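# Load cartons into flow lane by date order

## Task

Put every carton into the flow lane, ordered by its date, with the oldest date at the lane's front end.

## Robot and tools

Setup: three identical i2rt Big YAM arms, arm1, arm2 and arm3. Each has six revolute joints, a two-finger gripper and a wrist camera (arm1_cam_wrist, arm2_cam_wrist, arm3_cam_wrist). Two fixed room cameras, cam_a and cam_b, also view the scene. All images are 896x504 pixels. Each hand reaches roughly 1.0 m from its joint1 axis. Base (foot) poses in the scene frame, metres, quaternion wxyz, each foot facing its own +x: arm1 (-1.399, -0.834, 0.768), q (0.518, 0.002, 0.002, -0.855); arm2 (-0.549, -0.349, 0.753), q (0.266, -0.006, 0.004, 0.964); arm3 (0.555, 0.297, 0.850), q (0.406, 0.001, 0.000, -0.914). The table tops beneath the arms are at z=0.720.

Frames: one shared scene frame, origin on the floor, +z upward, lengths in metres. The hand point lies between the finger pads, about 1 cm short of the fingertips. The fingers extend along the hand's +z axis and open and close along its y axis. hand_target is the hand pose matching the joint targets currently held. Printed hand positions can be off, especially with the arm stretched out.

move: one action for any subset of arms. Keys are arm1, arm2, arm3 and cameras. Each arm key holds its own object; an arm you omit gets no new command but may keep pushing toward earlier targets. Inside an arm's object:
- joints: absolute targets by name. joint1_rad to joint6_rad are in radians, gripper_m is the fingertip gap in metres. Ranges: joint1_rad -2.879 to 2.879 (rotation about the foot, positive counter-clockwise seen from above); joint2_rad 0 to 3.141 (shoulder, 0 = upper arm pointing back, positive raises it then brings it forward); joint3_rad 0 to 3.019 (elbow, 0 = folded); joint4_rad -1.692 to 1.57 (hand pitch, positive tilts fingers up); joint5_rad -1.57 to 1.57 (sideways swing, positive to the arm's right); joint6_rad -2.094 to 2.094 (hand roll, positive clockwise seen from behind); gripper_m 0 to 0.093.
- target: an absolute hand pose, a list of seven numbers [x, y, z, qw, qx, qy, qz] in the scene frame (metres, unit quaternion), in the same form the hand line prints. The hand follows a straight line from its hand_target to this pose. If target is given, joints may contain only gripper_m.
- speed: top speed of that line in m/s, 0.002 to 0.5, default 0.25; rotation limited to twice that value in rad/s. Only allowed alongside target.
All hand paths in one call end together, paced by the slowest. A path runs 0.5 to 10 s and is cut off at 10 s. Each step the controller limits the commanded pose to 100 mm and 20 degrees from the measured one and solves damped inverse kinematics, favouring position; expect the hand to finish a centimetre or more away. Paths ignore obstacles and other arms; a nearly straight arm can overshoot speed. cameras: a list of names, or "all" (default), or [] for none.

wait: seconds (0 to 10) plus optional cameras; commands nothing new and returns full state. zoom_image: camera name and region [x0, y0, x1, y1] in pixels, at most 504 by 504, on that camera's newest full image. read_manual: section "licences"; only returns licence texts. finished_scene: scene = the current scene number; ends it for good, so the cartons must stay correctly placed without the robots.

Reading results: a "pictures" line gives image order. A "move" line lists each arm sent a motion with "done" or its worst status, e.g. "move: arm1 done; arm2 time_out". Arms under "as last shown" were not commanded; their status reads "not commanded". joint_status and hand_status: "off_target" = stopped away from its target, maybe still pushing; "time_out" = joint could not finish, each joint then holds a target near where it stood (within 0.375, 0.375, 0.113, 0.225, 0.075, 0.3 rad for joints 1 to 6) and keeps pushing, listed under on_its_own; send reported positions to relieve it. "joint command not followed" or "pose unreachable" means the self/inter-arm check blocked targets (joints then show "not_followed"; the arm may keep trying). In on_its_own, "held at" is a target, not a reading. Joint velocities are rad/s (gripper m/s); "within noise" means at rest. Joint torques include gravity, are noisy and offset; entries 3 and 4 wrap at ±28 N m. Gripper: gripping a rigid part it reads up to about 0.005 m below the part width (some up to 0.002 m above); closed on nothing 0.000 to 0.003. Full force comes about 0.005 m under the first-contact reading; open well above the reading to release. Tiny target changes may not move a joint.

Refusals: an out-of-range value refuses a call; unknown keys make it invalid. After a refused move or wait, or a stop interrupting one, the remaining move, wait and finished_scene calls of that reply are skipped.

Avoid: hard contact between arms (a gripper closing on another arm's fingers counts) which can end the scene; the clearance check can be late and ignores fingers, gripper housings and wrist cameras. Arms do not stop on contact and keep pushing. Do not knock cartons outside the work area or onto the floor, drop them, release them while moving, or slam them. Loose items may get nudged occasionally. Sustained pushing, loads or stretched poses heat motors: MOTOR HOT appears at 85 °C; at 100 °C the arm goes limp for 30 to 60 s (OVER-TEMPERATURE FAULT, keys read "limit_stop_at_motor_heat"; resend targets after). The scene keeps running while you compose replies, holding the last command.

Each tool is called after "Request:" as name([rows], argument=value, ...), one row to a line, values as JSON.

## Session

Request:
move()

Scene clock: 0.00 s.
Joint torques (N m): no reading
Heat: arm1: hottest joint1_rad 39 °C; arm2: hottest joint2_rad 40 °C; arm3: hottest joint1_rad 35 °C.
Joint velocities: within noise
arm1.joint_positions: joint1_rad=+0.194 joint2_rad=+0.304 joint3_rad=+1.546 joint4_rad=-1.590 joint5_rad=-0.074 joint6_rad=+0.225 gripper_m=+0.09396
arm1.joint_status: not commanded
arm1.hand: x=-1.3980 y=-0.8742 z=+1.3539 quat_wxyz=(-0.413, -0.697, -0.432, +0.395) (m; scene frame)
arm1.hand_target: x=-1.3971 y=-0.8712 z=+1.3606 quat_wxyz=(-0.419, -0.692, -0.430, +0.401) (m; scene frame)
arm1.hand_status: not commanded
arm2.joint_positions: joint1_rad=+0.324 joint2_rad=+0.267 joint3_rad=+1.656 joint4_rad=-1.577 joint5_rad=-0.025 joint6_rad=+0.557 gripper_m=+0.09396
arm2.joint_status: not commanded
arm2.hand: x=-0.5408 y=-0.3488 z=+1.3788 quat_wxyz=(+0.121, +0.719, -0.287, -0.622) (m; scene frame)
arm2.hand_target: x=-0.5353 y=-0.3500 z=+1.3818 quat_wxyz=(+0.122, +0.714, -0.285, -0.628) (m; scene frame)
arm2.hand_status: not commanded
arm3.joint_positions: joint1_rad=+0.466 joint2_rad=+0.542 joint3_rad=+1.486 joint4_rad=-1.413 joint5_rad=-0.179 joint6_rad=-0.503 gripper_m=+0.09396
arm3.joint_status: not commanded
arm3.hand: x=+0.5364 y=+0.1220 z=+1.4334 quat_wxyz=(-0.274, -0.490, -0.695, +0.450) (m; scene frame)
arm3.hand_target: x=+0.5374 y=+0.1259 z=+1.4420 quat_wxyz=(-0.277, -0.485, -0.691, +0.459) (m; scene frame)
arm3.hand_status: not commanded
pictures: arm1_cam_wrist, arm2_cam_wrist, arm3_cam_wrist, cam_a, cam_b

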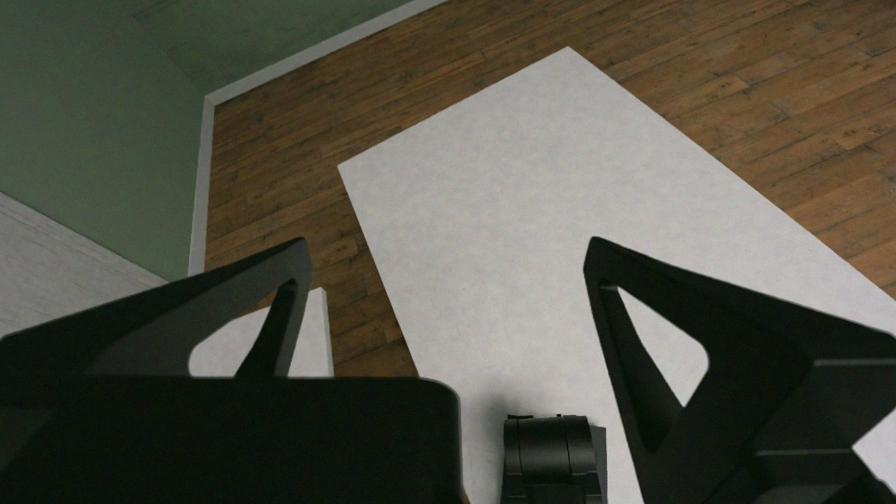

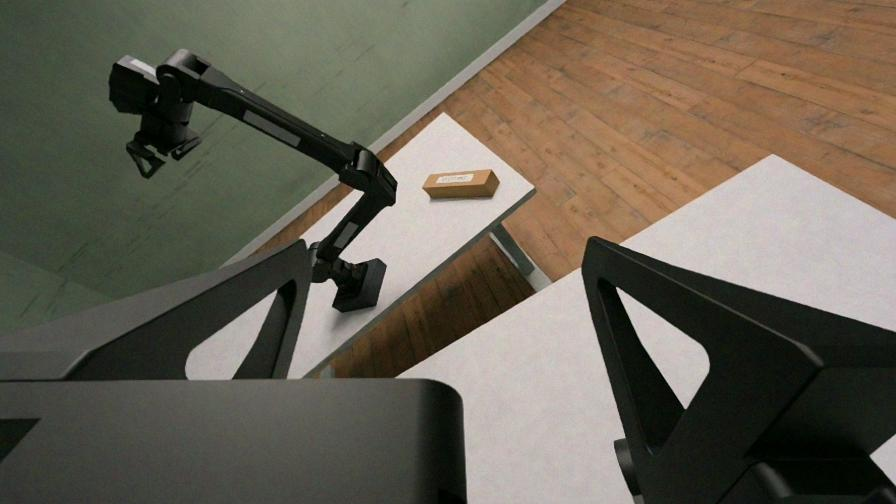

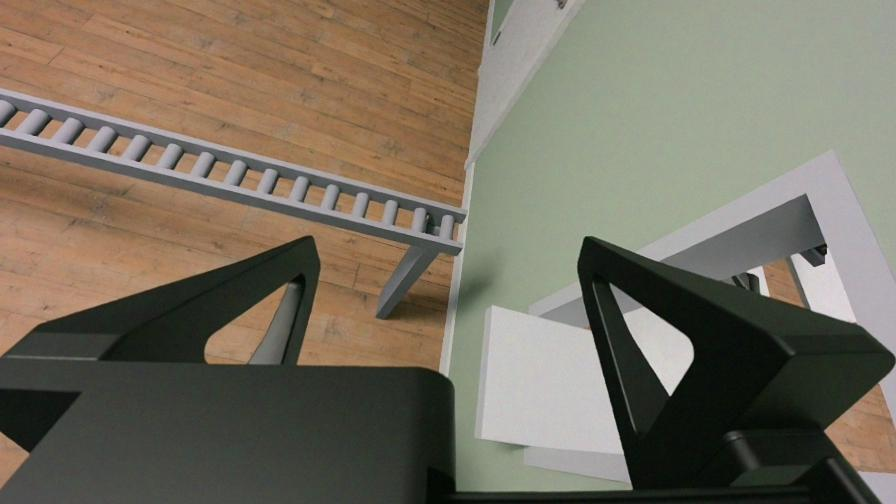

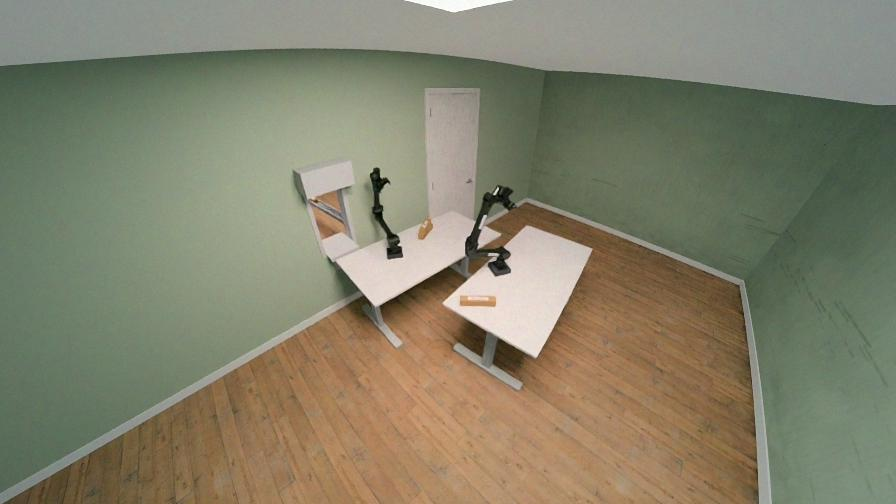

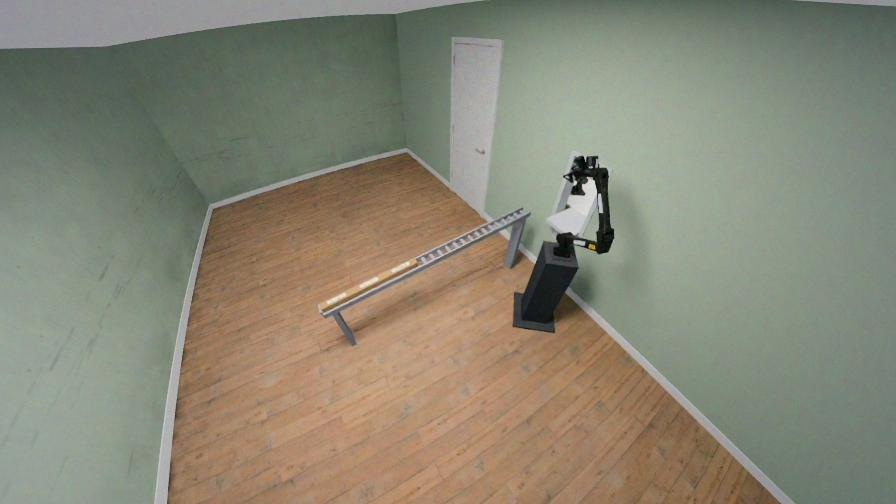

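Request:
zoom_image(camera="cam_a", region=[280, 140, 620, 400])

Request:
zoom_image(camera="cam_b", region=[300, 140, 640, 360])

Request:
zoom_image(camera="arm2_cam_wrist", region=[400, 140, 560, 230])

Request:
zoom_image(camera="cam_a", region=[440, 280, 520, 320])

Request:
zoom_image(camera="cam_a", region=[400, 200, 460, 250])

Request:
zoom_image(camera="cam_b", region=[310, 240, 450, 330])

Request:
zoom_image(camera="cam_b", region=[500, 140, 640, 280])

Request:
zoom_image(camera="cam_a", region=[280, 140, 420, 280])

Scaled by 1.482 from the camera's 896x504 image, which has a finer 1280x720 frame.

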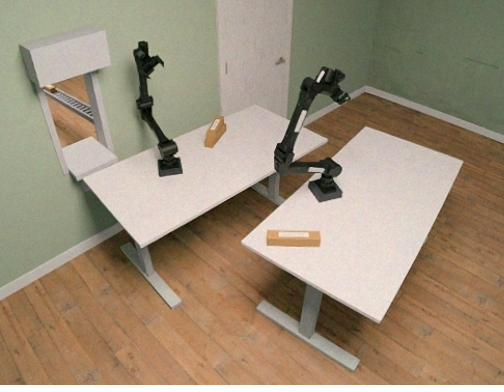

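Scaled by 1.482 from the camera's 896x504 image, which has a finer 1280x720 frame.

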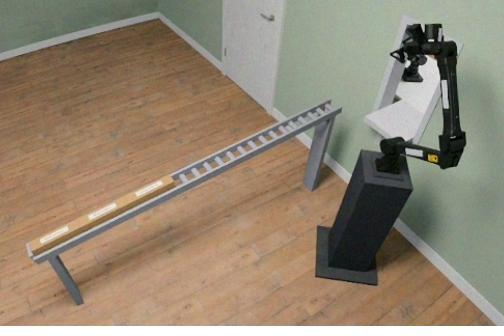

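Scaled by 3.150 from the camera's 896x504 image, which has a finer 1280x720 frame.

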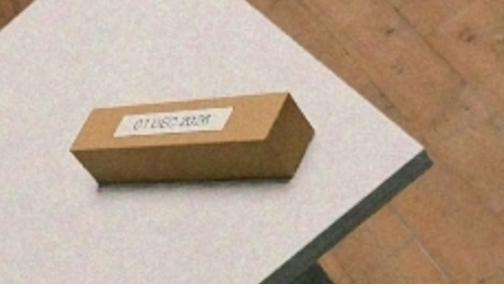

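Scaled by 6.300 from the camera's 896x504 image, which has a finer 1280x720 frame.

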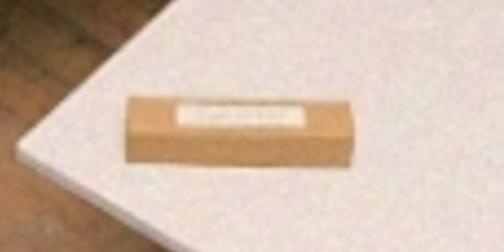

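Scaled by 8.400 from the camera's 896x504 image, which has a finer 1280x720 frame.

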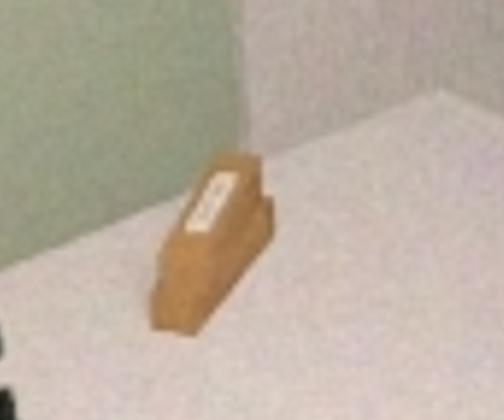

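Scaled by 3.600 from the camera's 896x504 image, which has a finer 1280x720 frame.

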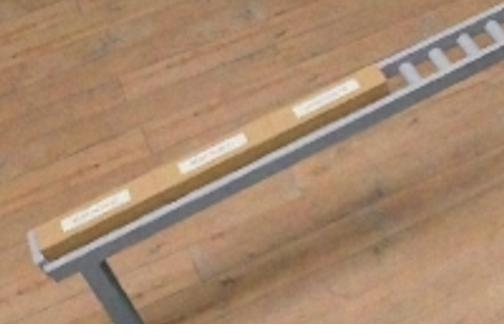

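Scaled by 3.600 from the camera's 896x504 image, which has a finer 1280x720 frame.

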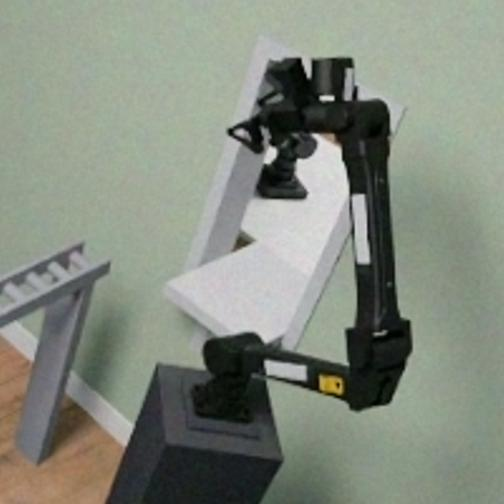

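Scaled by 3.600 from the camera's 896x504 image, which has a finer 1280x720 frame.

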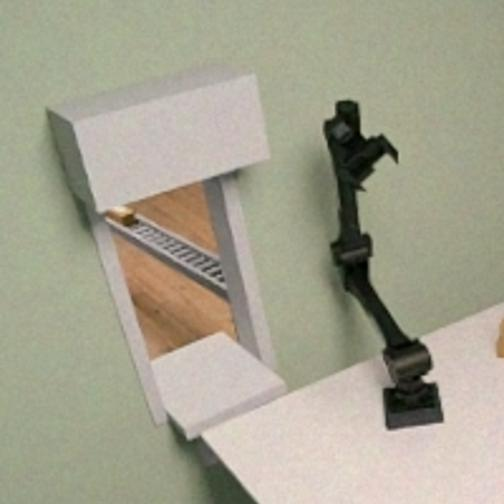

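Request:
move(arm1={"joints": {"joint1_rad": -2.37, "joint2_rad": 1.168, "joint3_rad": 1.273, "joint4_rad": -1.152, "joint5_rad": 0, "joint6_rad": 0}}, arm2={"joints": {"joint1_rad": 2.227, "joint2_rad": 1.016, "joint3_rad": 1.208, "joint4_rad": -1.239, "joint5_rad": 0, "joint6_rad": 0}}, arm3={"joints": {"joint1_rad": 1.873, "joint2_rad": 1.552, "joint3_rad": 0.974, "joint4_rad": 0.578, "joint5_rad": 0, "joint6_rad": 0}})

Scene clock: 82.23 s.
Joint torques (N m): arm1=[-0.21 -10.46 11.29 1.06 0.01 -0.04] | arm2=[0.56 -5.19 11.63 1.55 0.01 -0.11] | arm3=[0.67 -15.33 11.84 2.37 0.03 0.12]
Heat: arm1: hottest joint1_rad 39 °C; arm2: hottest joint2_rad 41 °C; arm3: hottest joint3_rad 36 °C.
move: arm1 done; arm2 done; arm3 done
Joint velocities: within noise
arm1.joint_positions: joint1_rad=-2.356 joint2_rad=+1.180 joint3_rad=+1.253 joint4_rad=-1.156 joint5_rad=+0.001 joint6_rad=+0.007 gripper_m=+0.09399
arm1.joint_status: all done
arm1.hand: x=-1.5294 y=-0.4189 z=+1.0867 quat_wxyz=(+0.145, -0.780, +0.577, +0.196) (m; scene frame)
arm1.hand_target: x=-1.5246 y=-0.4153 z=+1.1023 quat_wxyz=(+0.157, -0.774, +0.576, +0.208) (m; scene frame)
arm1.hand_status: not commanded
arm2.joint_positions: joint1_rad=+2.218 joint2_rad=+1.022 joint3_rad=+1.198 joint4_rad=-1.245 joint5_rad=-0.001 joint6_rad=+0.010 gripper_m=+0.09398
arm2.joint_status: all done
arm2.hand: x=-0.5116 y=-0.7195 z=+1.0984 quat_wxyz=(+0.193, +0.650, +0.716, -0.166) (m; scene frame)
arm2.hand_target: x=-0.5082 y=-0.7205 z=+1.1059 quat_wxyz=(+0.201, +0.642, +0.720, -0.173) (m; scene frame)
arm2.hand_status: not commanded
arm3.joint_positions: joint1_rad=+1.869 joint2_rad=+1.527 joint3_rad=+0.965 joint4_rad=+0.562 joint5_rad=+0.000 joint6_rad=-0.008 gripper_m=+0.09397
arm3.joint_status: all done
arm3.hand: x=+1.1360 y=+0.0255 z=+1.1593 quat_wxyz=(-0.690, -0.150, -0.690, +0.156) (m; scene frame)
arm3.hand_target: x=+1.1427 y=+0.0251 z=+1.1528 quat_wxyz=(-0.691, -0.152, -0.690, +0.151) (m; scene frame)
arm3.hand_status: not commanded
pictures: arm1_cam_wrist, arm2_cam_wrist, arm3_cam_wrist, cam_a, cam_b
camera_calibration:
arm1_cam_wrist: T_world_to_cam=[[0.951375, 0.307482, -0.0184287, 1.60717], [0.305509, -0.934243, 0.183994, -0.126205], [0.0393582, -0.180678, -0.982755, 1.17605], [0, 0, 0, 1]] pos_world=[-1.53676, -0.399598, 1.20861]
arm2_cam_wrist: T_world_to_cam=[[-0.995231, -0.097551, -0.0000068098, -0.581257], [-0.0971889, 0.99153, 0.0861552, 0.577028], [-0.00839777, 0.0857449, -0.996282, 1.27458], [0, 0, 0, 1]] pos_world=[-0.5117, -0.738132, 1.22012]
arm3_cam_wrist: T_world_to_cam=[[-0.420151, -0.907412, -0.0087278, 0.511445], [-0.536332, 0.256068, -0.804225, 1.53695], [0.731999, -0.333215, -0.594261, -0.0111118], [0, 0, 0, 1]] pos_world=[1.04733, 0.0668257, 1.23391]

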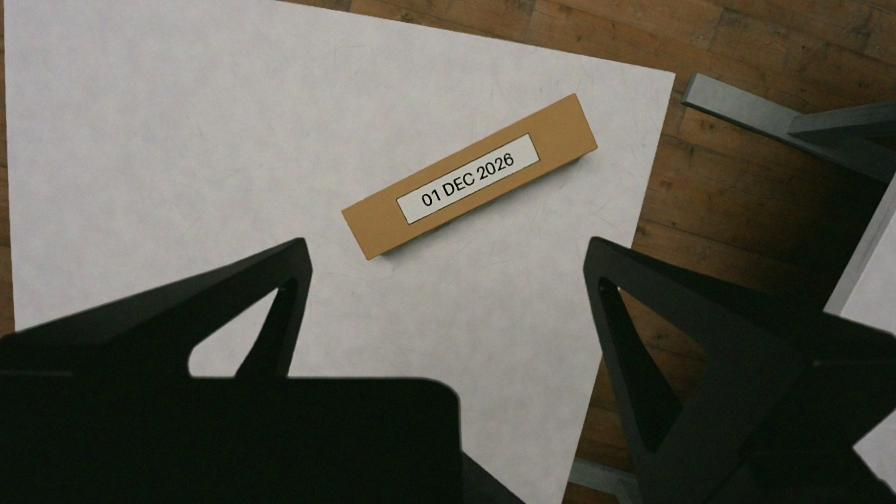

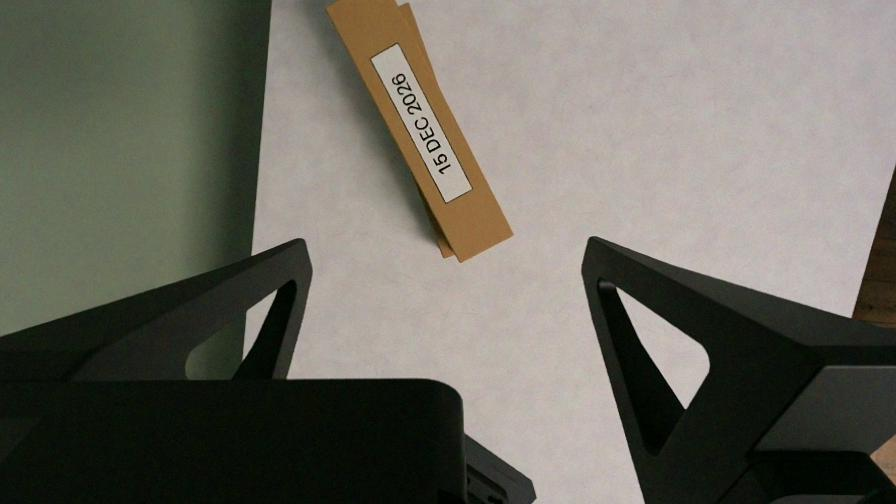

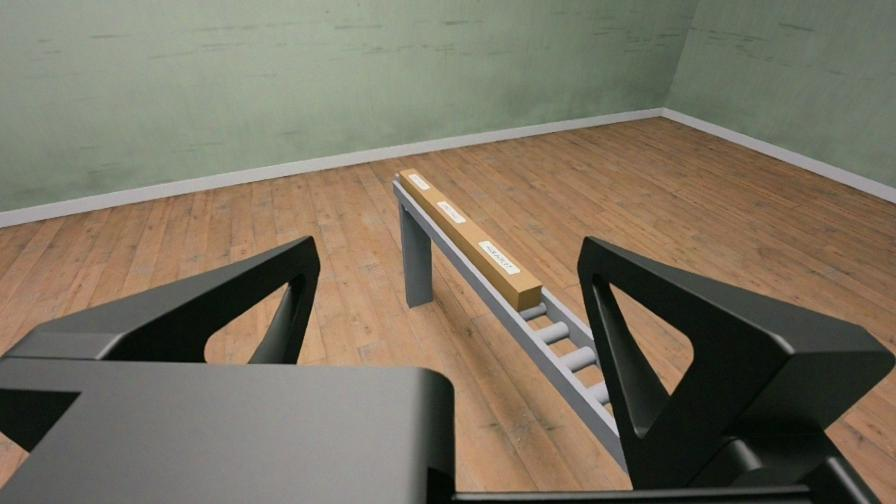

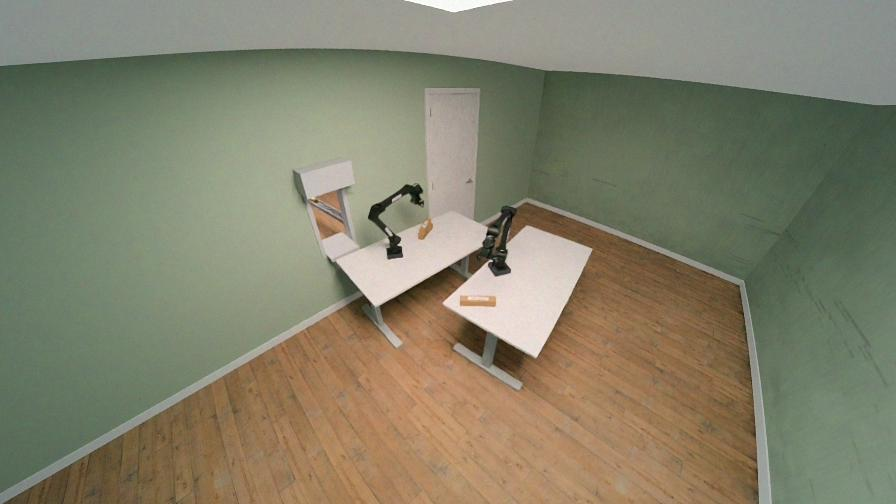

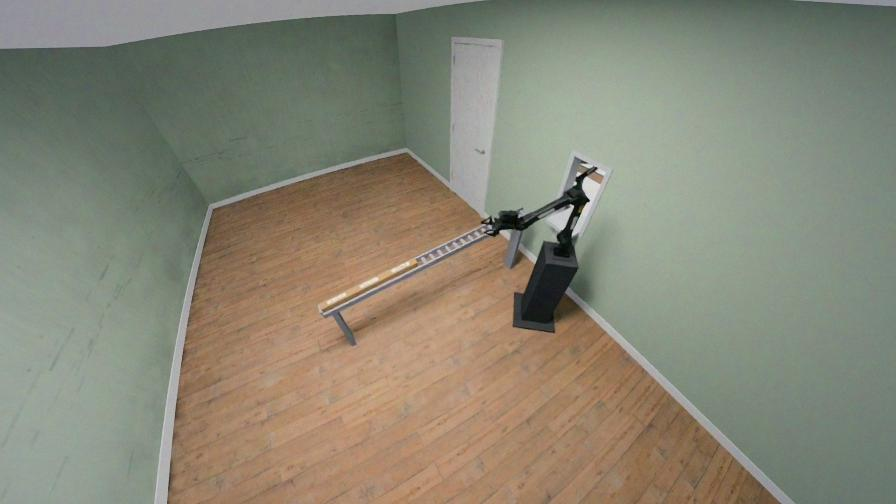

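Request:
zoom_image(camera="arm3_cam_wrist", region=[390, 160, 550, 310])

Request:
zoom_image(camera="arm3_cam_wrist", region=[470, 230, 550, 300])

Request:
zoom_image(camera="arm3_cam_wrist", region=[400, 165, 480, 235])

Request:
zoom_image(camera="arm2_cam_wrist", region=[260, 0, 560, 280])

Scaled by 3.150 from the camera's 896x504 image, which has a finer 1280x720 frame.

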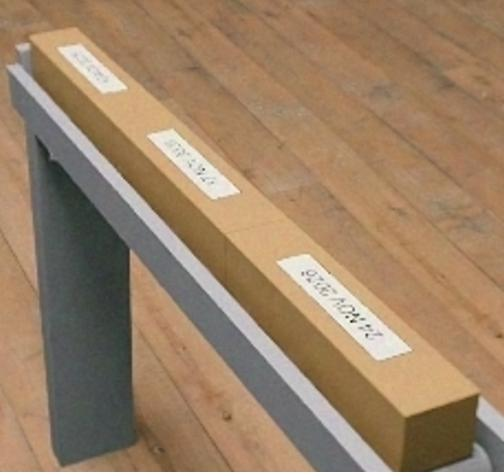

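Scaled by 6.300 from the camera's 896x504 image, which has a finer 1280x720 frame.

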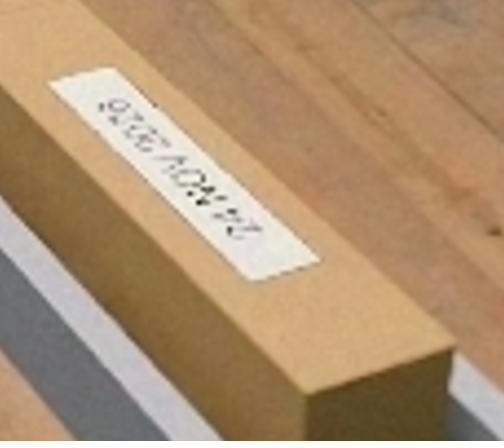

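Scaled by 6.300 from the camera's 896x504 image, which has a finer 1280x720 frame.

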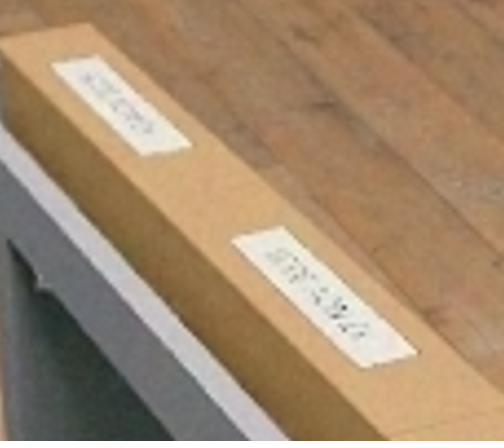

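Scaled by 1.680 from the camera's 896x504 image, which has a finer 1280x720 frame.

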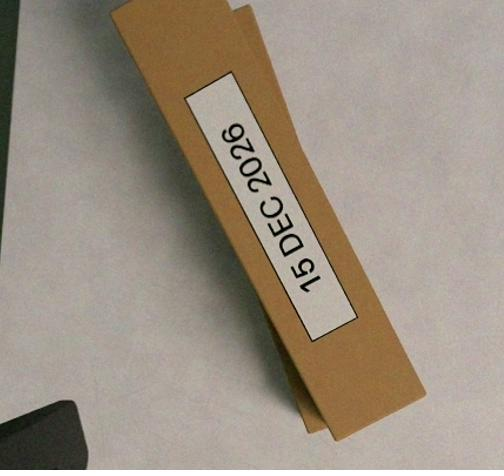

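Request:
move(arm2={"joints": {"joint1_rad": -1.676, "joint2_rad": 0.866, "joint3_rad": 1.194, "joint4_rad": -1.201, "joint5_rad": 0, "joint6_rad": 0}}, arm3={"joints": {"joint1_rad": -0.398, "joint2_rad": 0.744, "joint3_rad": 1.152, "joint4_rad": -1.281, "joint5_rad": 0, "joint6_rad": 0}})

Scene clock: 107.27 s.
Joint torques (N m): arm1=[-0.21 -10.46 11.29 1.07 0.01 -0.04] | arm2=[-0.67 -2.96 10.45 1.8 -0.02 -0.11] | arm3=[-0.85 -4.01 13.18 1.07 0.02 0.14]
Heat: arm1: hottest joint1_rad 39 °C; arm2: hottest joint2_rad 41 °C; arm3: hottest joint3_rad 37 °C.
move: arm2 done; arm3 done
Joint velocities: within noise
arm1: as last shown
arm2.joint_positions: joint1_rad=-1.667 joint2_rad=+0.871 joint3_rad=+1.198 joint4_rad=-1.206 joint5_rad=+0.000 joint6_rad=+0.009 gripper_m=+0.09403
arm2.joint_status: all done
arm2.hand: x=-0.3450 y=-0.0643 z=+1.1491 quat_wxyz=(-0.304, +0.422, -0.841, -0.147) (m; scene frame)
arm2.hand_target: x=-0.3430 y=-0.0668 z=+1.1493 quat_wxyz=(-0.307, +0.422, -0.840, -0.146) (m; scene frame)
arm2.hand_status: not commanded
arm3.joint_positions: joint1_rad=-0.387 joint2_rad=+0.750 joint3_rad=+1.136 joint4_rad=-1.272 joint5_rad=+0.000 joint6_rad=-0.007 gripper_m=+0.09400
arm3.joint_status: all done
arm3.hand: x=+0.2829 y=+0.1673 z=+1.2411 quat_wxyz=(-0.074, -0.918, -0.213, +0.327) (m; scene frame)
arm3.hand_target: x=+0.2838 y=+0.1714 z=+1.2495 quat_wxyz=(-0.074, -0.918, -0.204, +0.333) (m; scene frame)
arm3.hand_status: not commanded
pictures: arm1_cam_wrist, arm2_cam_wrist, arm3_cam_wrist, cam_a, cam_b
camera_calibration:
arm1_cam_wrist: T_world_to_cam=[[0.951375, 0.307482, -0.0184287, 1.60717], [0.305509, -0.934243, 0.183994, -0.126205], [0.0393582, -0.180678, -0.982755, 1.17605], [0, 0, 0, 1]] pos_world=[-1.53676, -0.399598, 1.20861]
arm2_cam_wrist: T_world_to_cam=[[0.797253, -0.603258, 0.0216306, 0.209409], [-0.599593, -0.795537, -0.0872341, -0.149771], [0.0698326, 0.0565781, -0.995953, 1.29508], [0, 0, 0, 1]] pos_world=[-0.347193, -0.0660937, 1.27225]
arm3_cam_wrist: T_world_to_cam=[[-0.429691, 0.902943, -0.00774405, -0.019037], [0.90222, 0.428965, -0.0445857, -0.269769], [-0.0369364, -0.0261449, -0.998976, 1.37762], [0, 0, 0, 1]] pos_world=[0.286095, 0.168929, 1.36404]

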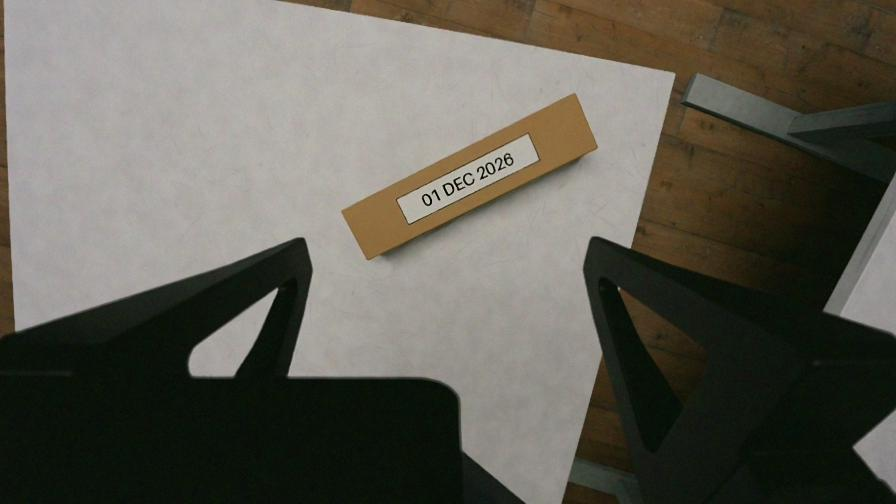

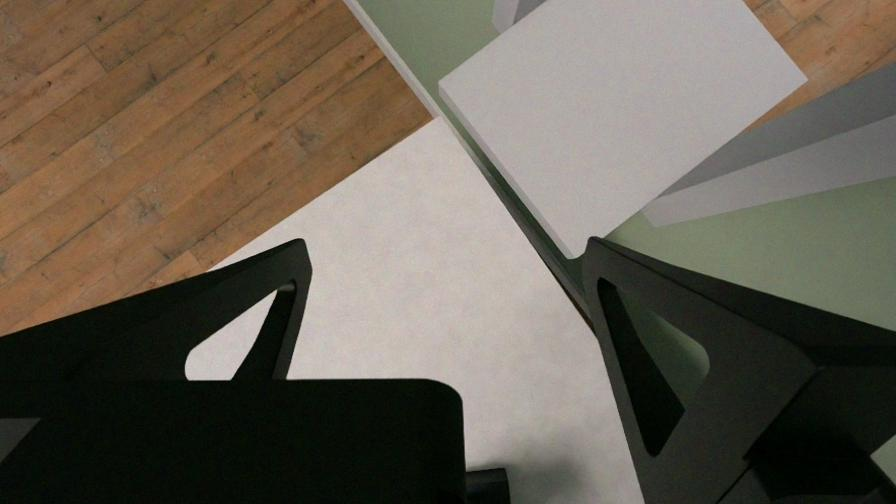

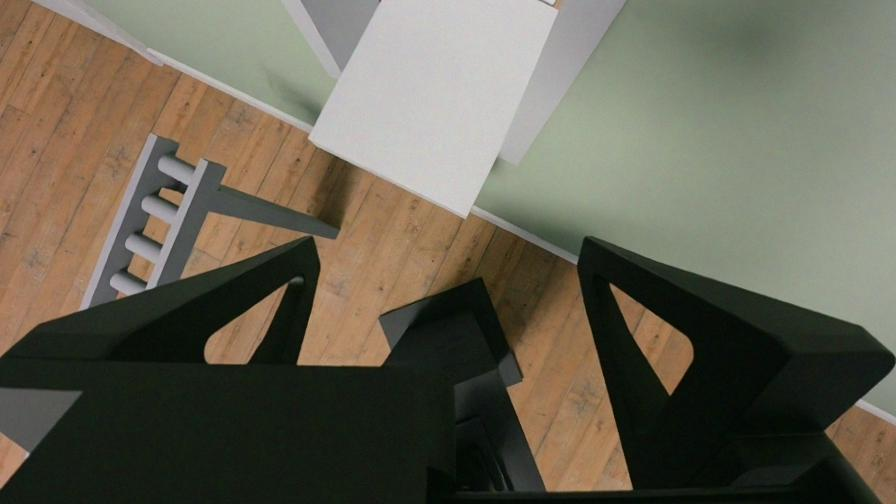

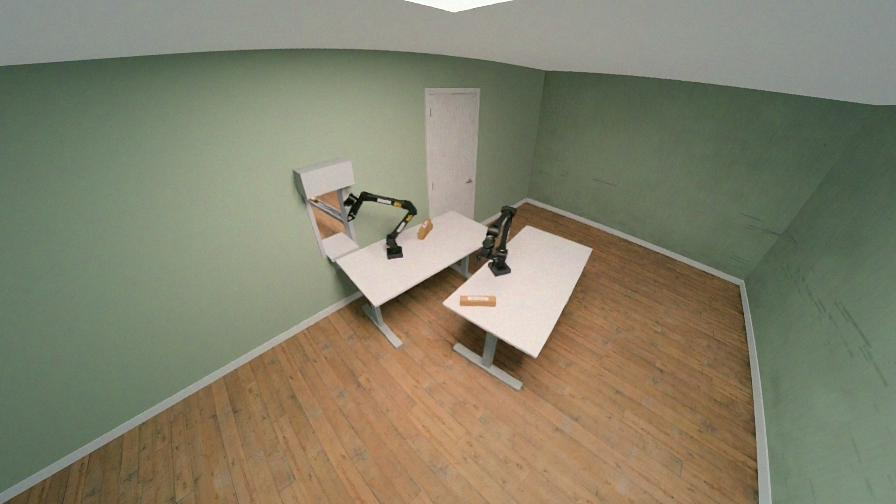

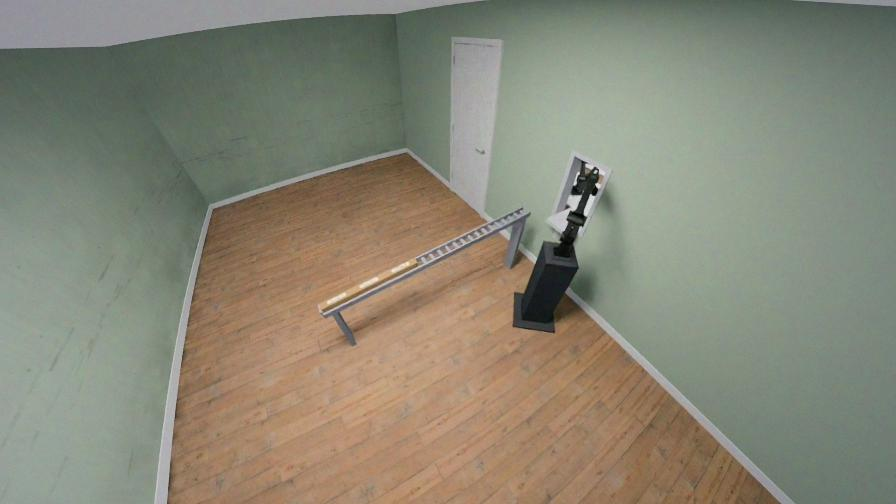

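Request:
zoom_image(camera="arm2_cam_wrist", region=[420, 0, 820, 280])

Request:
zoom_image(camera="arm3_cam_wrist", region=[270, 0, 650, 240])

Request:
zoom_image(camera="arm3_cam_wrist", region=[0, 0, 350, 330])

Scaled by 1.260 from the camera's 896x504 image, which has a finer 1280x720 frame.

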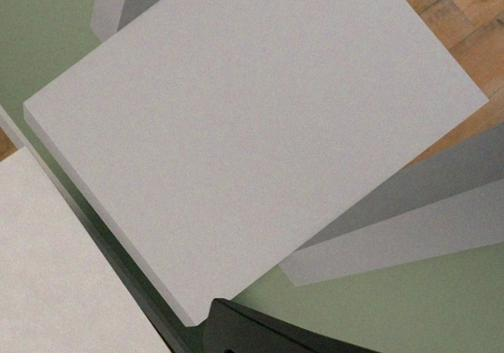

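Scaled by 1.326 from the camera's 896x504 image, which has a finer 1280x720 frame.

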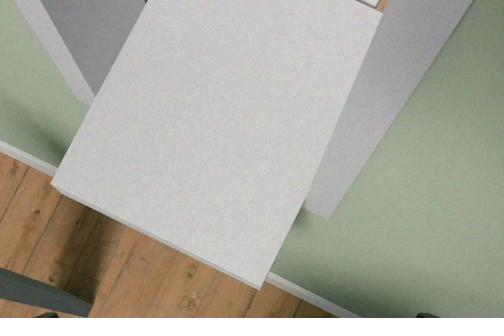

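Scaled by 1.440 from the camera's 896x504 image, which has a finer 1280x720 frame.

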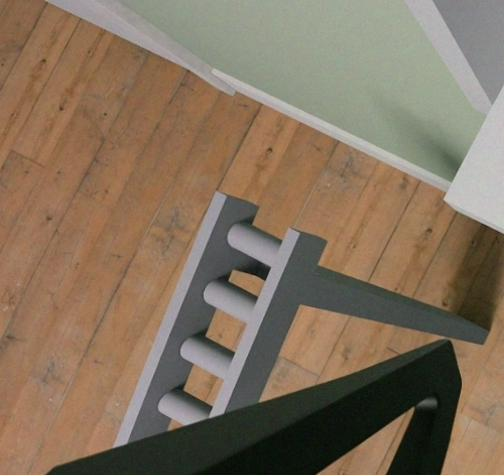

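Request:
move(arm1={"target": [-1.5244, -0.4014, 0.95, 0, -0.3726, 0.9280, 0], "speed": 0.25}, arm2={"joints": {"joint1_rad": 2.255, "joint2_rad": 1.613, "joint3_rad": 1.451, "joint4_rad": -1.408, "joint5_rad": 0, "joint6_rad": -0.435}}, arm3={"joints": {"joint1_rad": 1.049, "joint2_rad": 1.407, "joint3_rad": 1.505, "joint4_rad": -1.058, "joint5_rad": 0, "joint6_rad": 0}})

Scene clock: 200.47 s.
Joint torques (N m): arm1=[-0.56 -13.22 12.44 -0.27 0.1 0.14] | arm2=[-0.09 -13.86 11.34 -0.08 -0.03 -0.11] | arm3=[0.62 -16.73 15.73 1.39 0.06 0.12]
Heat: arm1: hottest joint3_rad 42 °C; arm2: hottest joint3_rad 45 °C; arm3: hottest joint3_rad 45 °C.
move: arm1 off_target; arm2 done; arm3 done
Joint velocities: within noise
arm1.joint_positions: joint1_rad=-2.362 joint2_rad=+1.535 joint3_rad=+1.267 joint4_rad=-1.341 joint5_rad=-0.002 joint6_rad=+1.079 gripper_m=+0.09400
arm1.joint_status: not commanded
arm1.hand: x=-1.5266 y=-0.4190 z=+0.9343 quat_wxyz=(-0.001, -0.385, +0.923, -0.017) (m; scene frame)
arm1.hand_target: x=-1.5240 y=-0.4022 z=+0.9501 quat_wxyz=(+0.000, -0.373, +0.928, +0.000) (m; scene frame)
arm1.hand_status: off_target (0.024 m and 2.5 deg from the pose sent, 0.138 m and 68.7 deg at the start)
arm2.joint_positions: joint1_rad=+2.255 joint2_rad=+1.618 joint3_rad=+1.433 joint4_rad=-1.400 joint5_rad=-0.001 joint6_rad=-0.425 gripper_m=+0.09404
arm2.joint_status: all done
arm2.hand: x=-0.4816 y=-0.8214 z=+0.9489 quat_wxyz=(+0.003, +0.480, +0.877, +0.003) (m; scene frame)
arm2.hand_target: x=-0.4814 y=-0.8246 z=+0.9577 quat_wxyz=(+0.007, +0.476, +0.880, -0.003) (m; scene frame)
arm2.hand_status: not commanded
arm3.joint_positions: joint1_rad=+1.043 joint2_rad=+1.409 joint3_rad=+1.466 joint4_rad=-1.062 joint5_rad=+0.000 joint6_rad=-0.006 gripper_m=+0.09401
arm3.joint_status: all done
arm3.hand: x=+0.7177 y=-0.2183 z=+1.1802 quat_wxyz=(-0.226, -0.564, -0.777, +0.165) (m; scene frame)
arm3.hand_target: x=+0.7229 y=-0.2241 z=+1.2015 quat_wxyz=(-0.244, -0.561, -0.771, +0.176) (m; scene frame)
arm3.hand_status: not commanded
pictures: arm1_cam_wrist, arm2_cam_wrist, arm3_cam_wrist, cam_a, cam_b
camera_calibration:
arm1_cam_wrist: T_world_to_cam=[[0.713164, -0.700972, 0.00586552, 0.792709], [-0.542441, -0.546537, 0.638008, -1.65538], [-0.444021, -0.458187, -0.770007, -0.0269364], [0, 0, 0, 1]] pos_world=[-1.47524, -0.361403, 1.03076]
arm2_cam_wrist: T_world_to_cam=[[-0.839236, -0.543748, 0.00463061, -0.857128], [-0.447242, 0.695079, 0.562886, -0.170511], [-0.309287, 0.470323, -0.826522, 1.14457], [0, 0, 0, 1]] pos_world=[-0.441591, -0.885861, 1.04596]
arm3_cam_wrist: T_world_to_cam=[[-0.954836, -0.296968, -0.00986711, 0.632951], [-0.296908, 0.952301, 0.0704861, 0.33967], [-0.0115357, 0.0702323, -0.997464, 1.32384], [0, 0, 0, 1]] pos_world=[0.720487, -0.228478, 1.30279]

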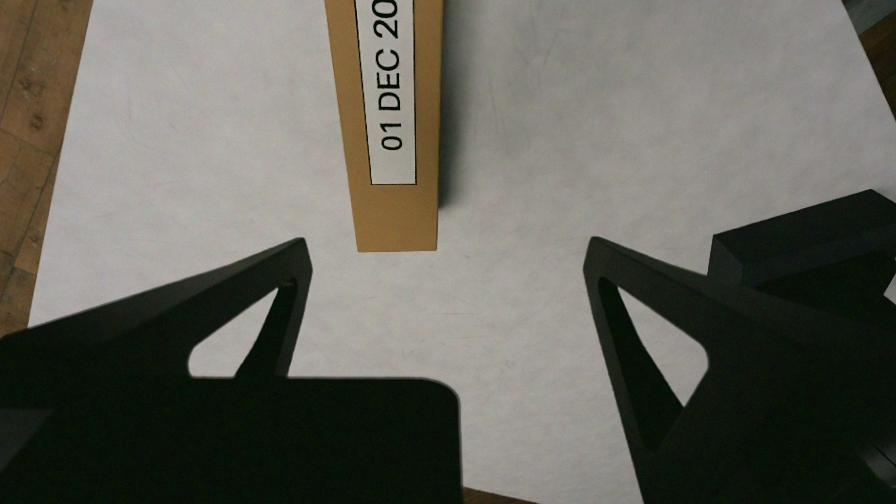

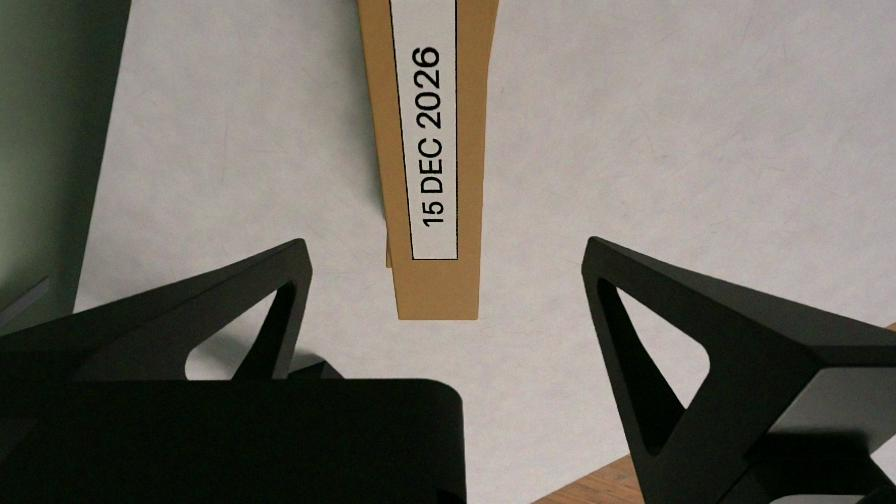

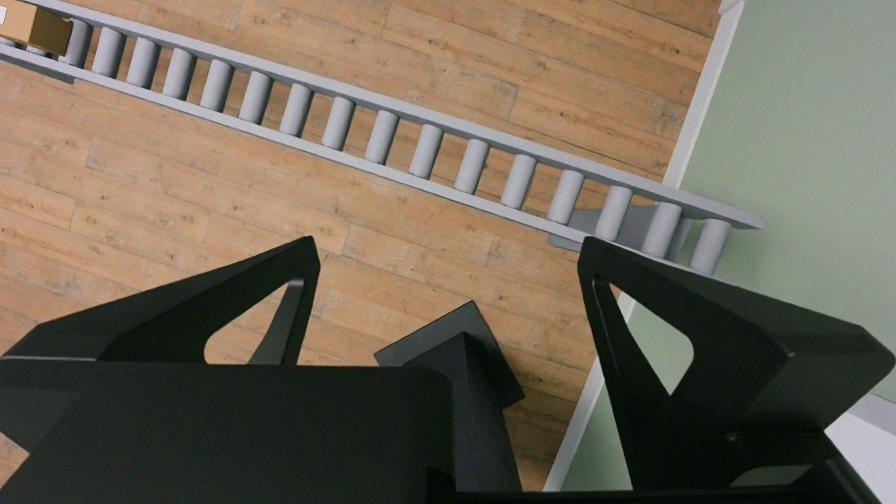

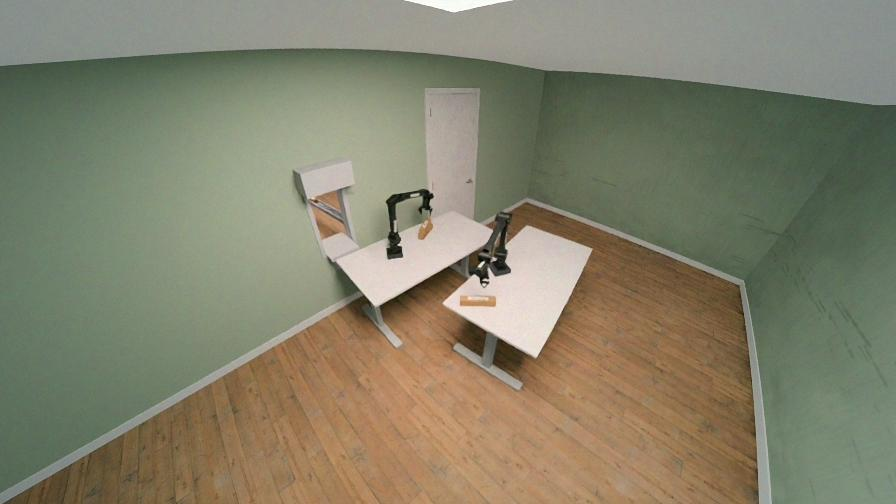

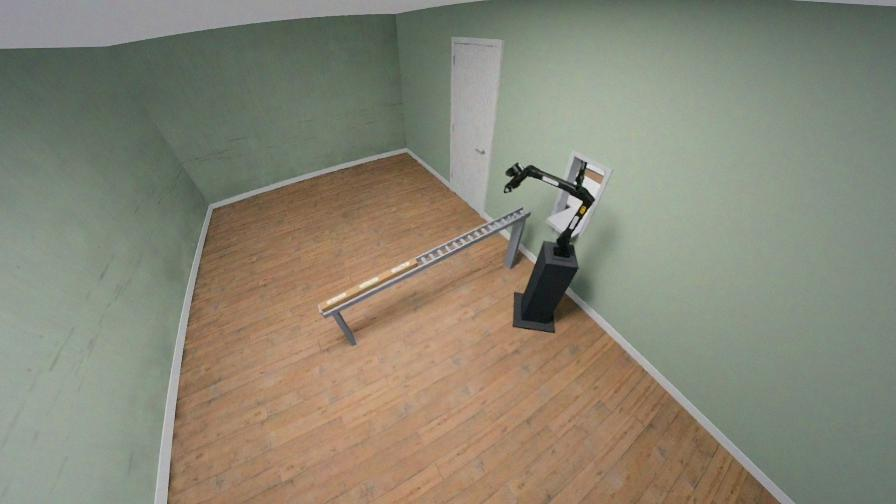

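Request:
zoom_image(camera="arm3_cam_wrist", region=[0, 0, 300, 150])

Request:
zoom_image(camera="arm3_cam_wrist", region=[280, 80, 580, 260])

Request:
zoom_image(camera="arm3_cam_wrist", region=[540, 140, 800, 290])

Scaled by 1.680 from the camera's 896x504 image, which has a finer 1280x720 frame.

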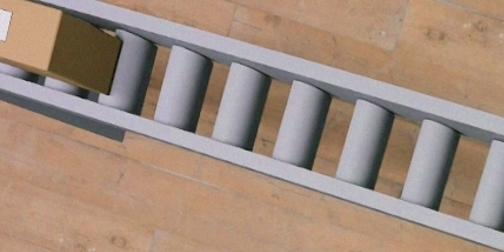

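Scaled by 1.680 from the camera's 896x504 image, which has a finer 1280x720 frame.

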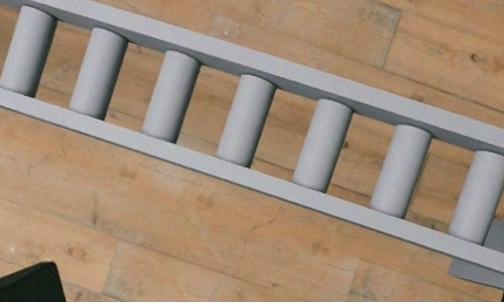

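Scaled by 1.938 from the camera's 896x504 image, which has a finer 1280x720 frame.

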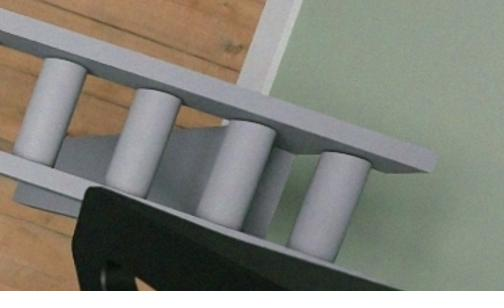

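Request:
move(arm1={"target": [-1.536, -0.361, 0.876, 0, -0.3600, 0.9330, 0], "speed": 0.25}, arm2={"target": [-0.481, -0.807, 0.909, 0, 0.4710, 0.8821, 0], "speed": 0.25}, arm3={"joints": {"joint1_rad": -0.398, "joint2_rad": 0.744, "joint3_rad": 1.152, "joint4_rad": -1.281, "joint5_rad": 0, "joint6_rad": 0}}, cameras=["arm1_cam_wrist", "arm2_cam_wrist"])

Scene clock: 254.53 s.
Joint torques (N m): arm1=[-0.5 -16.5 11.37 0.36 0.1 0.13] | arm2=[0.5 -12.81 8.73 0.72 0.01 -0.11] | arm3=[-0.73 -2.55 11.4 1.13 0.03 0.1]
Heat: arm1: hottest joint3_rad 49 °C; arm2: hottest joint3_rad 49 °C; arm3: hottest joint3_rad 49 °C.
move: arm1 off_target; arm2 done; arm3 done
Joint velocities: within noise
arm1.joint_positions: joint1_rad=-2.362 joint2_rad=+1.710 joint3_rad=+1.270 joint4_rad=-1.198 joint5_rad=-0.002 joint6_rad=+1.107 gripper_m=+0.09400
arm1.joint_status: not commanded
arm1.hand: x=-1.5368 y=-0.3846 z=+0.8579 quat_wxyz=(-0.002, -0.372, +0.928, -0.031) (m; scene frame)
arm1.hand_target: x=-1.5355 y=-0.3621 z=+0.8765 quat_wxyz=(+0.000, -0.360, +0.933, +0.000) (m; scene frame)
arm1.hand_status: off_target (0.030 m and 3.9 deg from the pose sent, 0.083 m and 3.6 deg at the start)
arm2.joint_positions: joint1_rad=+2.255 joint2_rad=+1.603 joint3_rad=+1.323 joint4_rad=-1.299 joint5_rad=+0.006 joint6_rad=-0.427 gripper_m=+0.09404
arm2.joint_status: not commanded
arm2.hand: x=-0.4843 y=-0.8095 z=+0.9145 quat_wxyz=(+0.002, +0.479, +0.878, -0.001) (m; scene frame)
arm2.hand_target: x=-0.4811 y=-0.8069 z=+0.9089 quat_wxyz=(+0.000, +0.471, +0.882, +0.000) (m; scene frame)
arm2.hand_status: done (0.007 m and 1.1 deg from the pose sent, 0.042 m and 1.2 deg at the start)
arm3.joint_positions: joint1_rad=-0.387 joint2_rad=+0.739 joint3_rad=+1.154 joint4_rad=-1.272 joint5_rad=+0.000 joint6_rad=-0.006 gripper_m=+0.09403
arm3.joint_status: all done
arm3.hand: x=+0.2849 y=+0.1682 z=+1.2535 quat_wxyz=(-0.077, -0.913, -0.211, +0.340) (m; scene frame)
arm3.hand_target: x=+0.2839 y=+0.1714 z=+1.2496 quat_wxyz=(-0.074, -0.918, -0.204, +0.333) (m; scene frame)
arm3.hand_status: not commanded
pictures: arm1_cam_wrist, arm2_cam_wrist
camera_calibration:
arm1_cam_wrist: T_world_to_cam=[[0.693115, -0.720112, 0.03211, 0.763967], [-0.563502, -0.513521, 0.647118, -1.62085], [-0.449508, -0.466621, -0.761714, -0.0933582], [0, 0, 0, 1]] pos_world=[-1.48484, -0.325765, 0.95324]
arm2_cam_wrist: T_world_to_cam=[[-0.838593, -0.544601, 0.0130848, -0.860901], [-0.444638, 0.69815, 0.561145, -0.155359], [-0.314735, 0.464755, -0.827614, 1.10356], [0, 0, 0, 1]] pos_world=[-0.443696, -0.873267, 1.01176]

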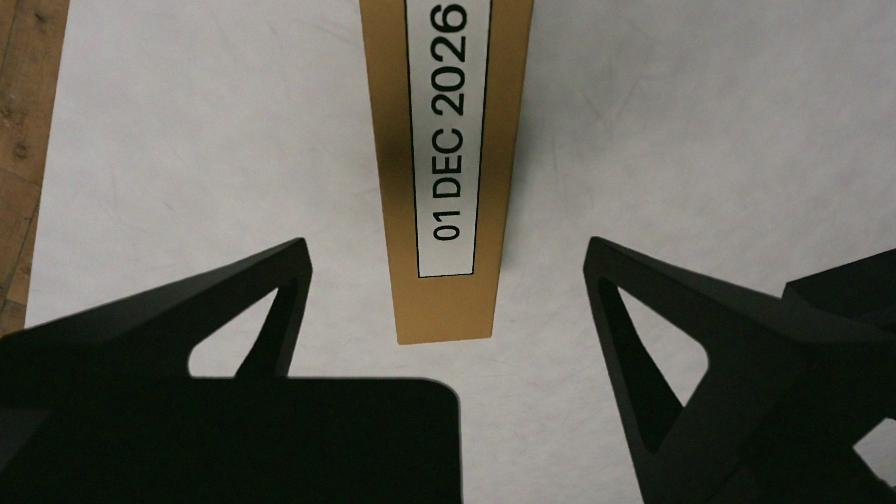

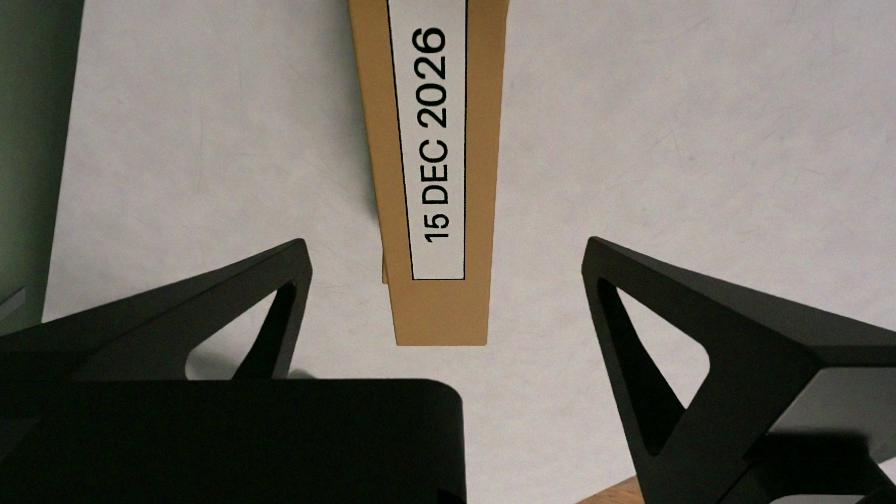

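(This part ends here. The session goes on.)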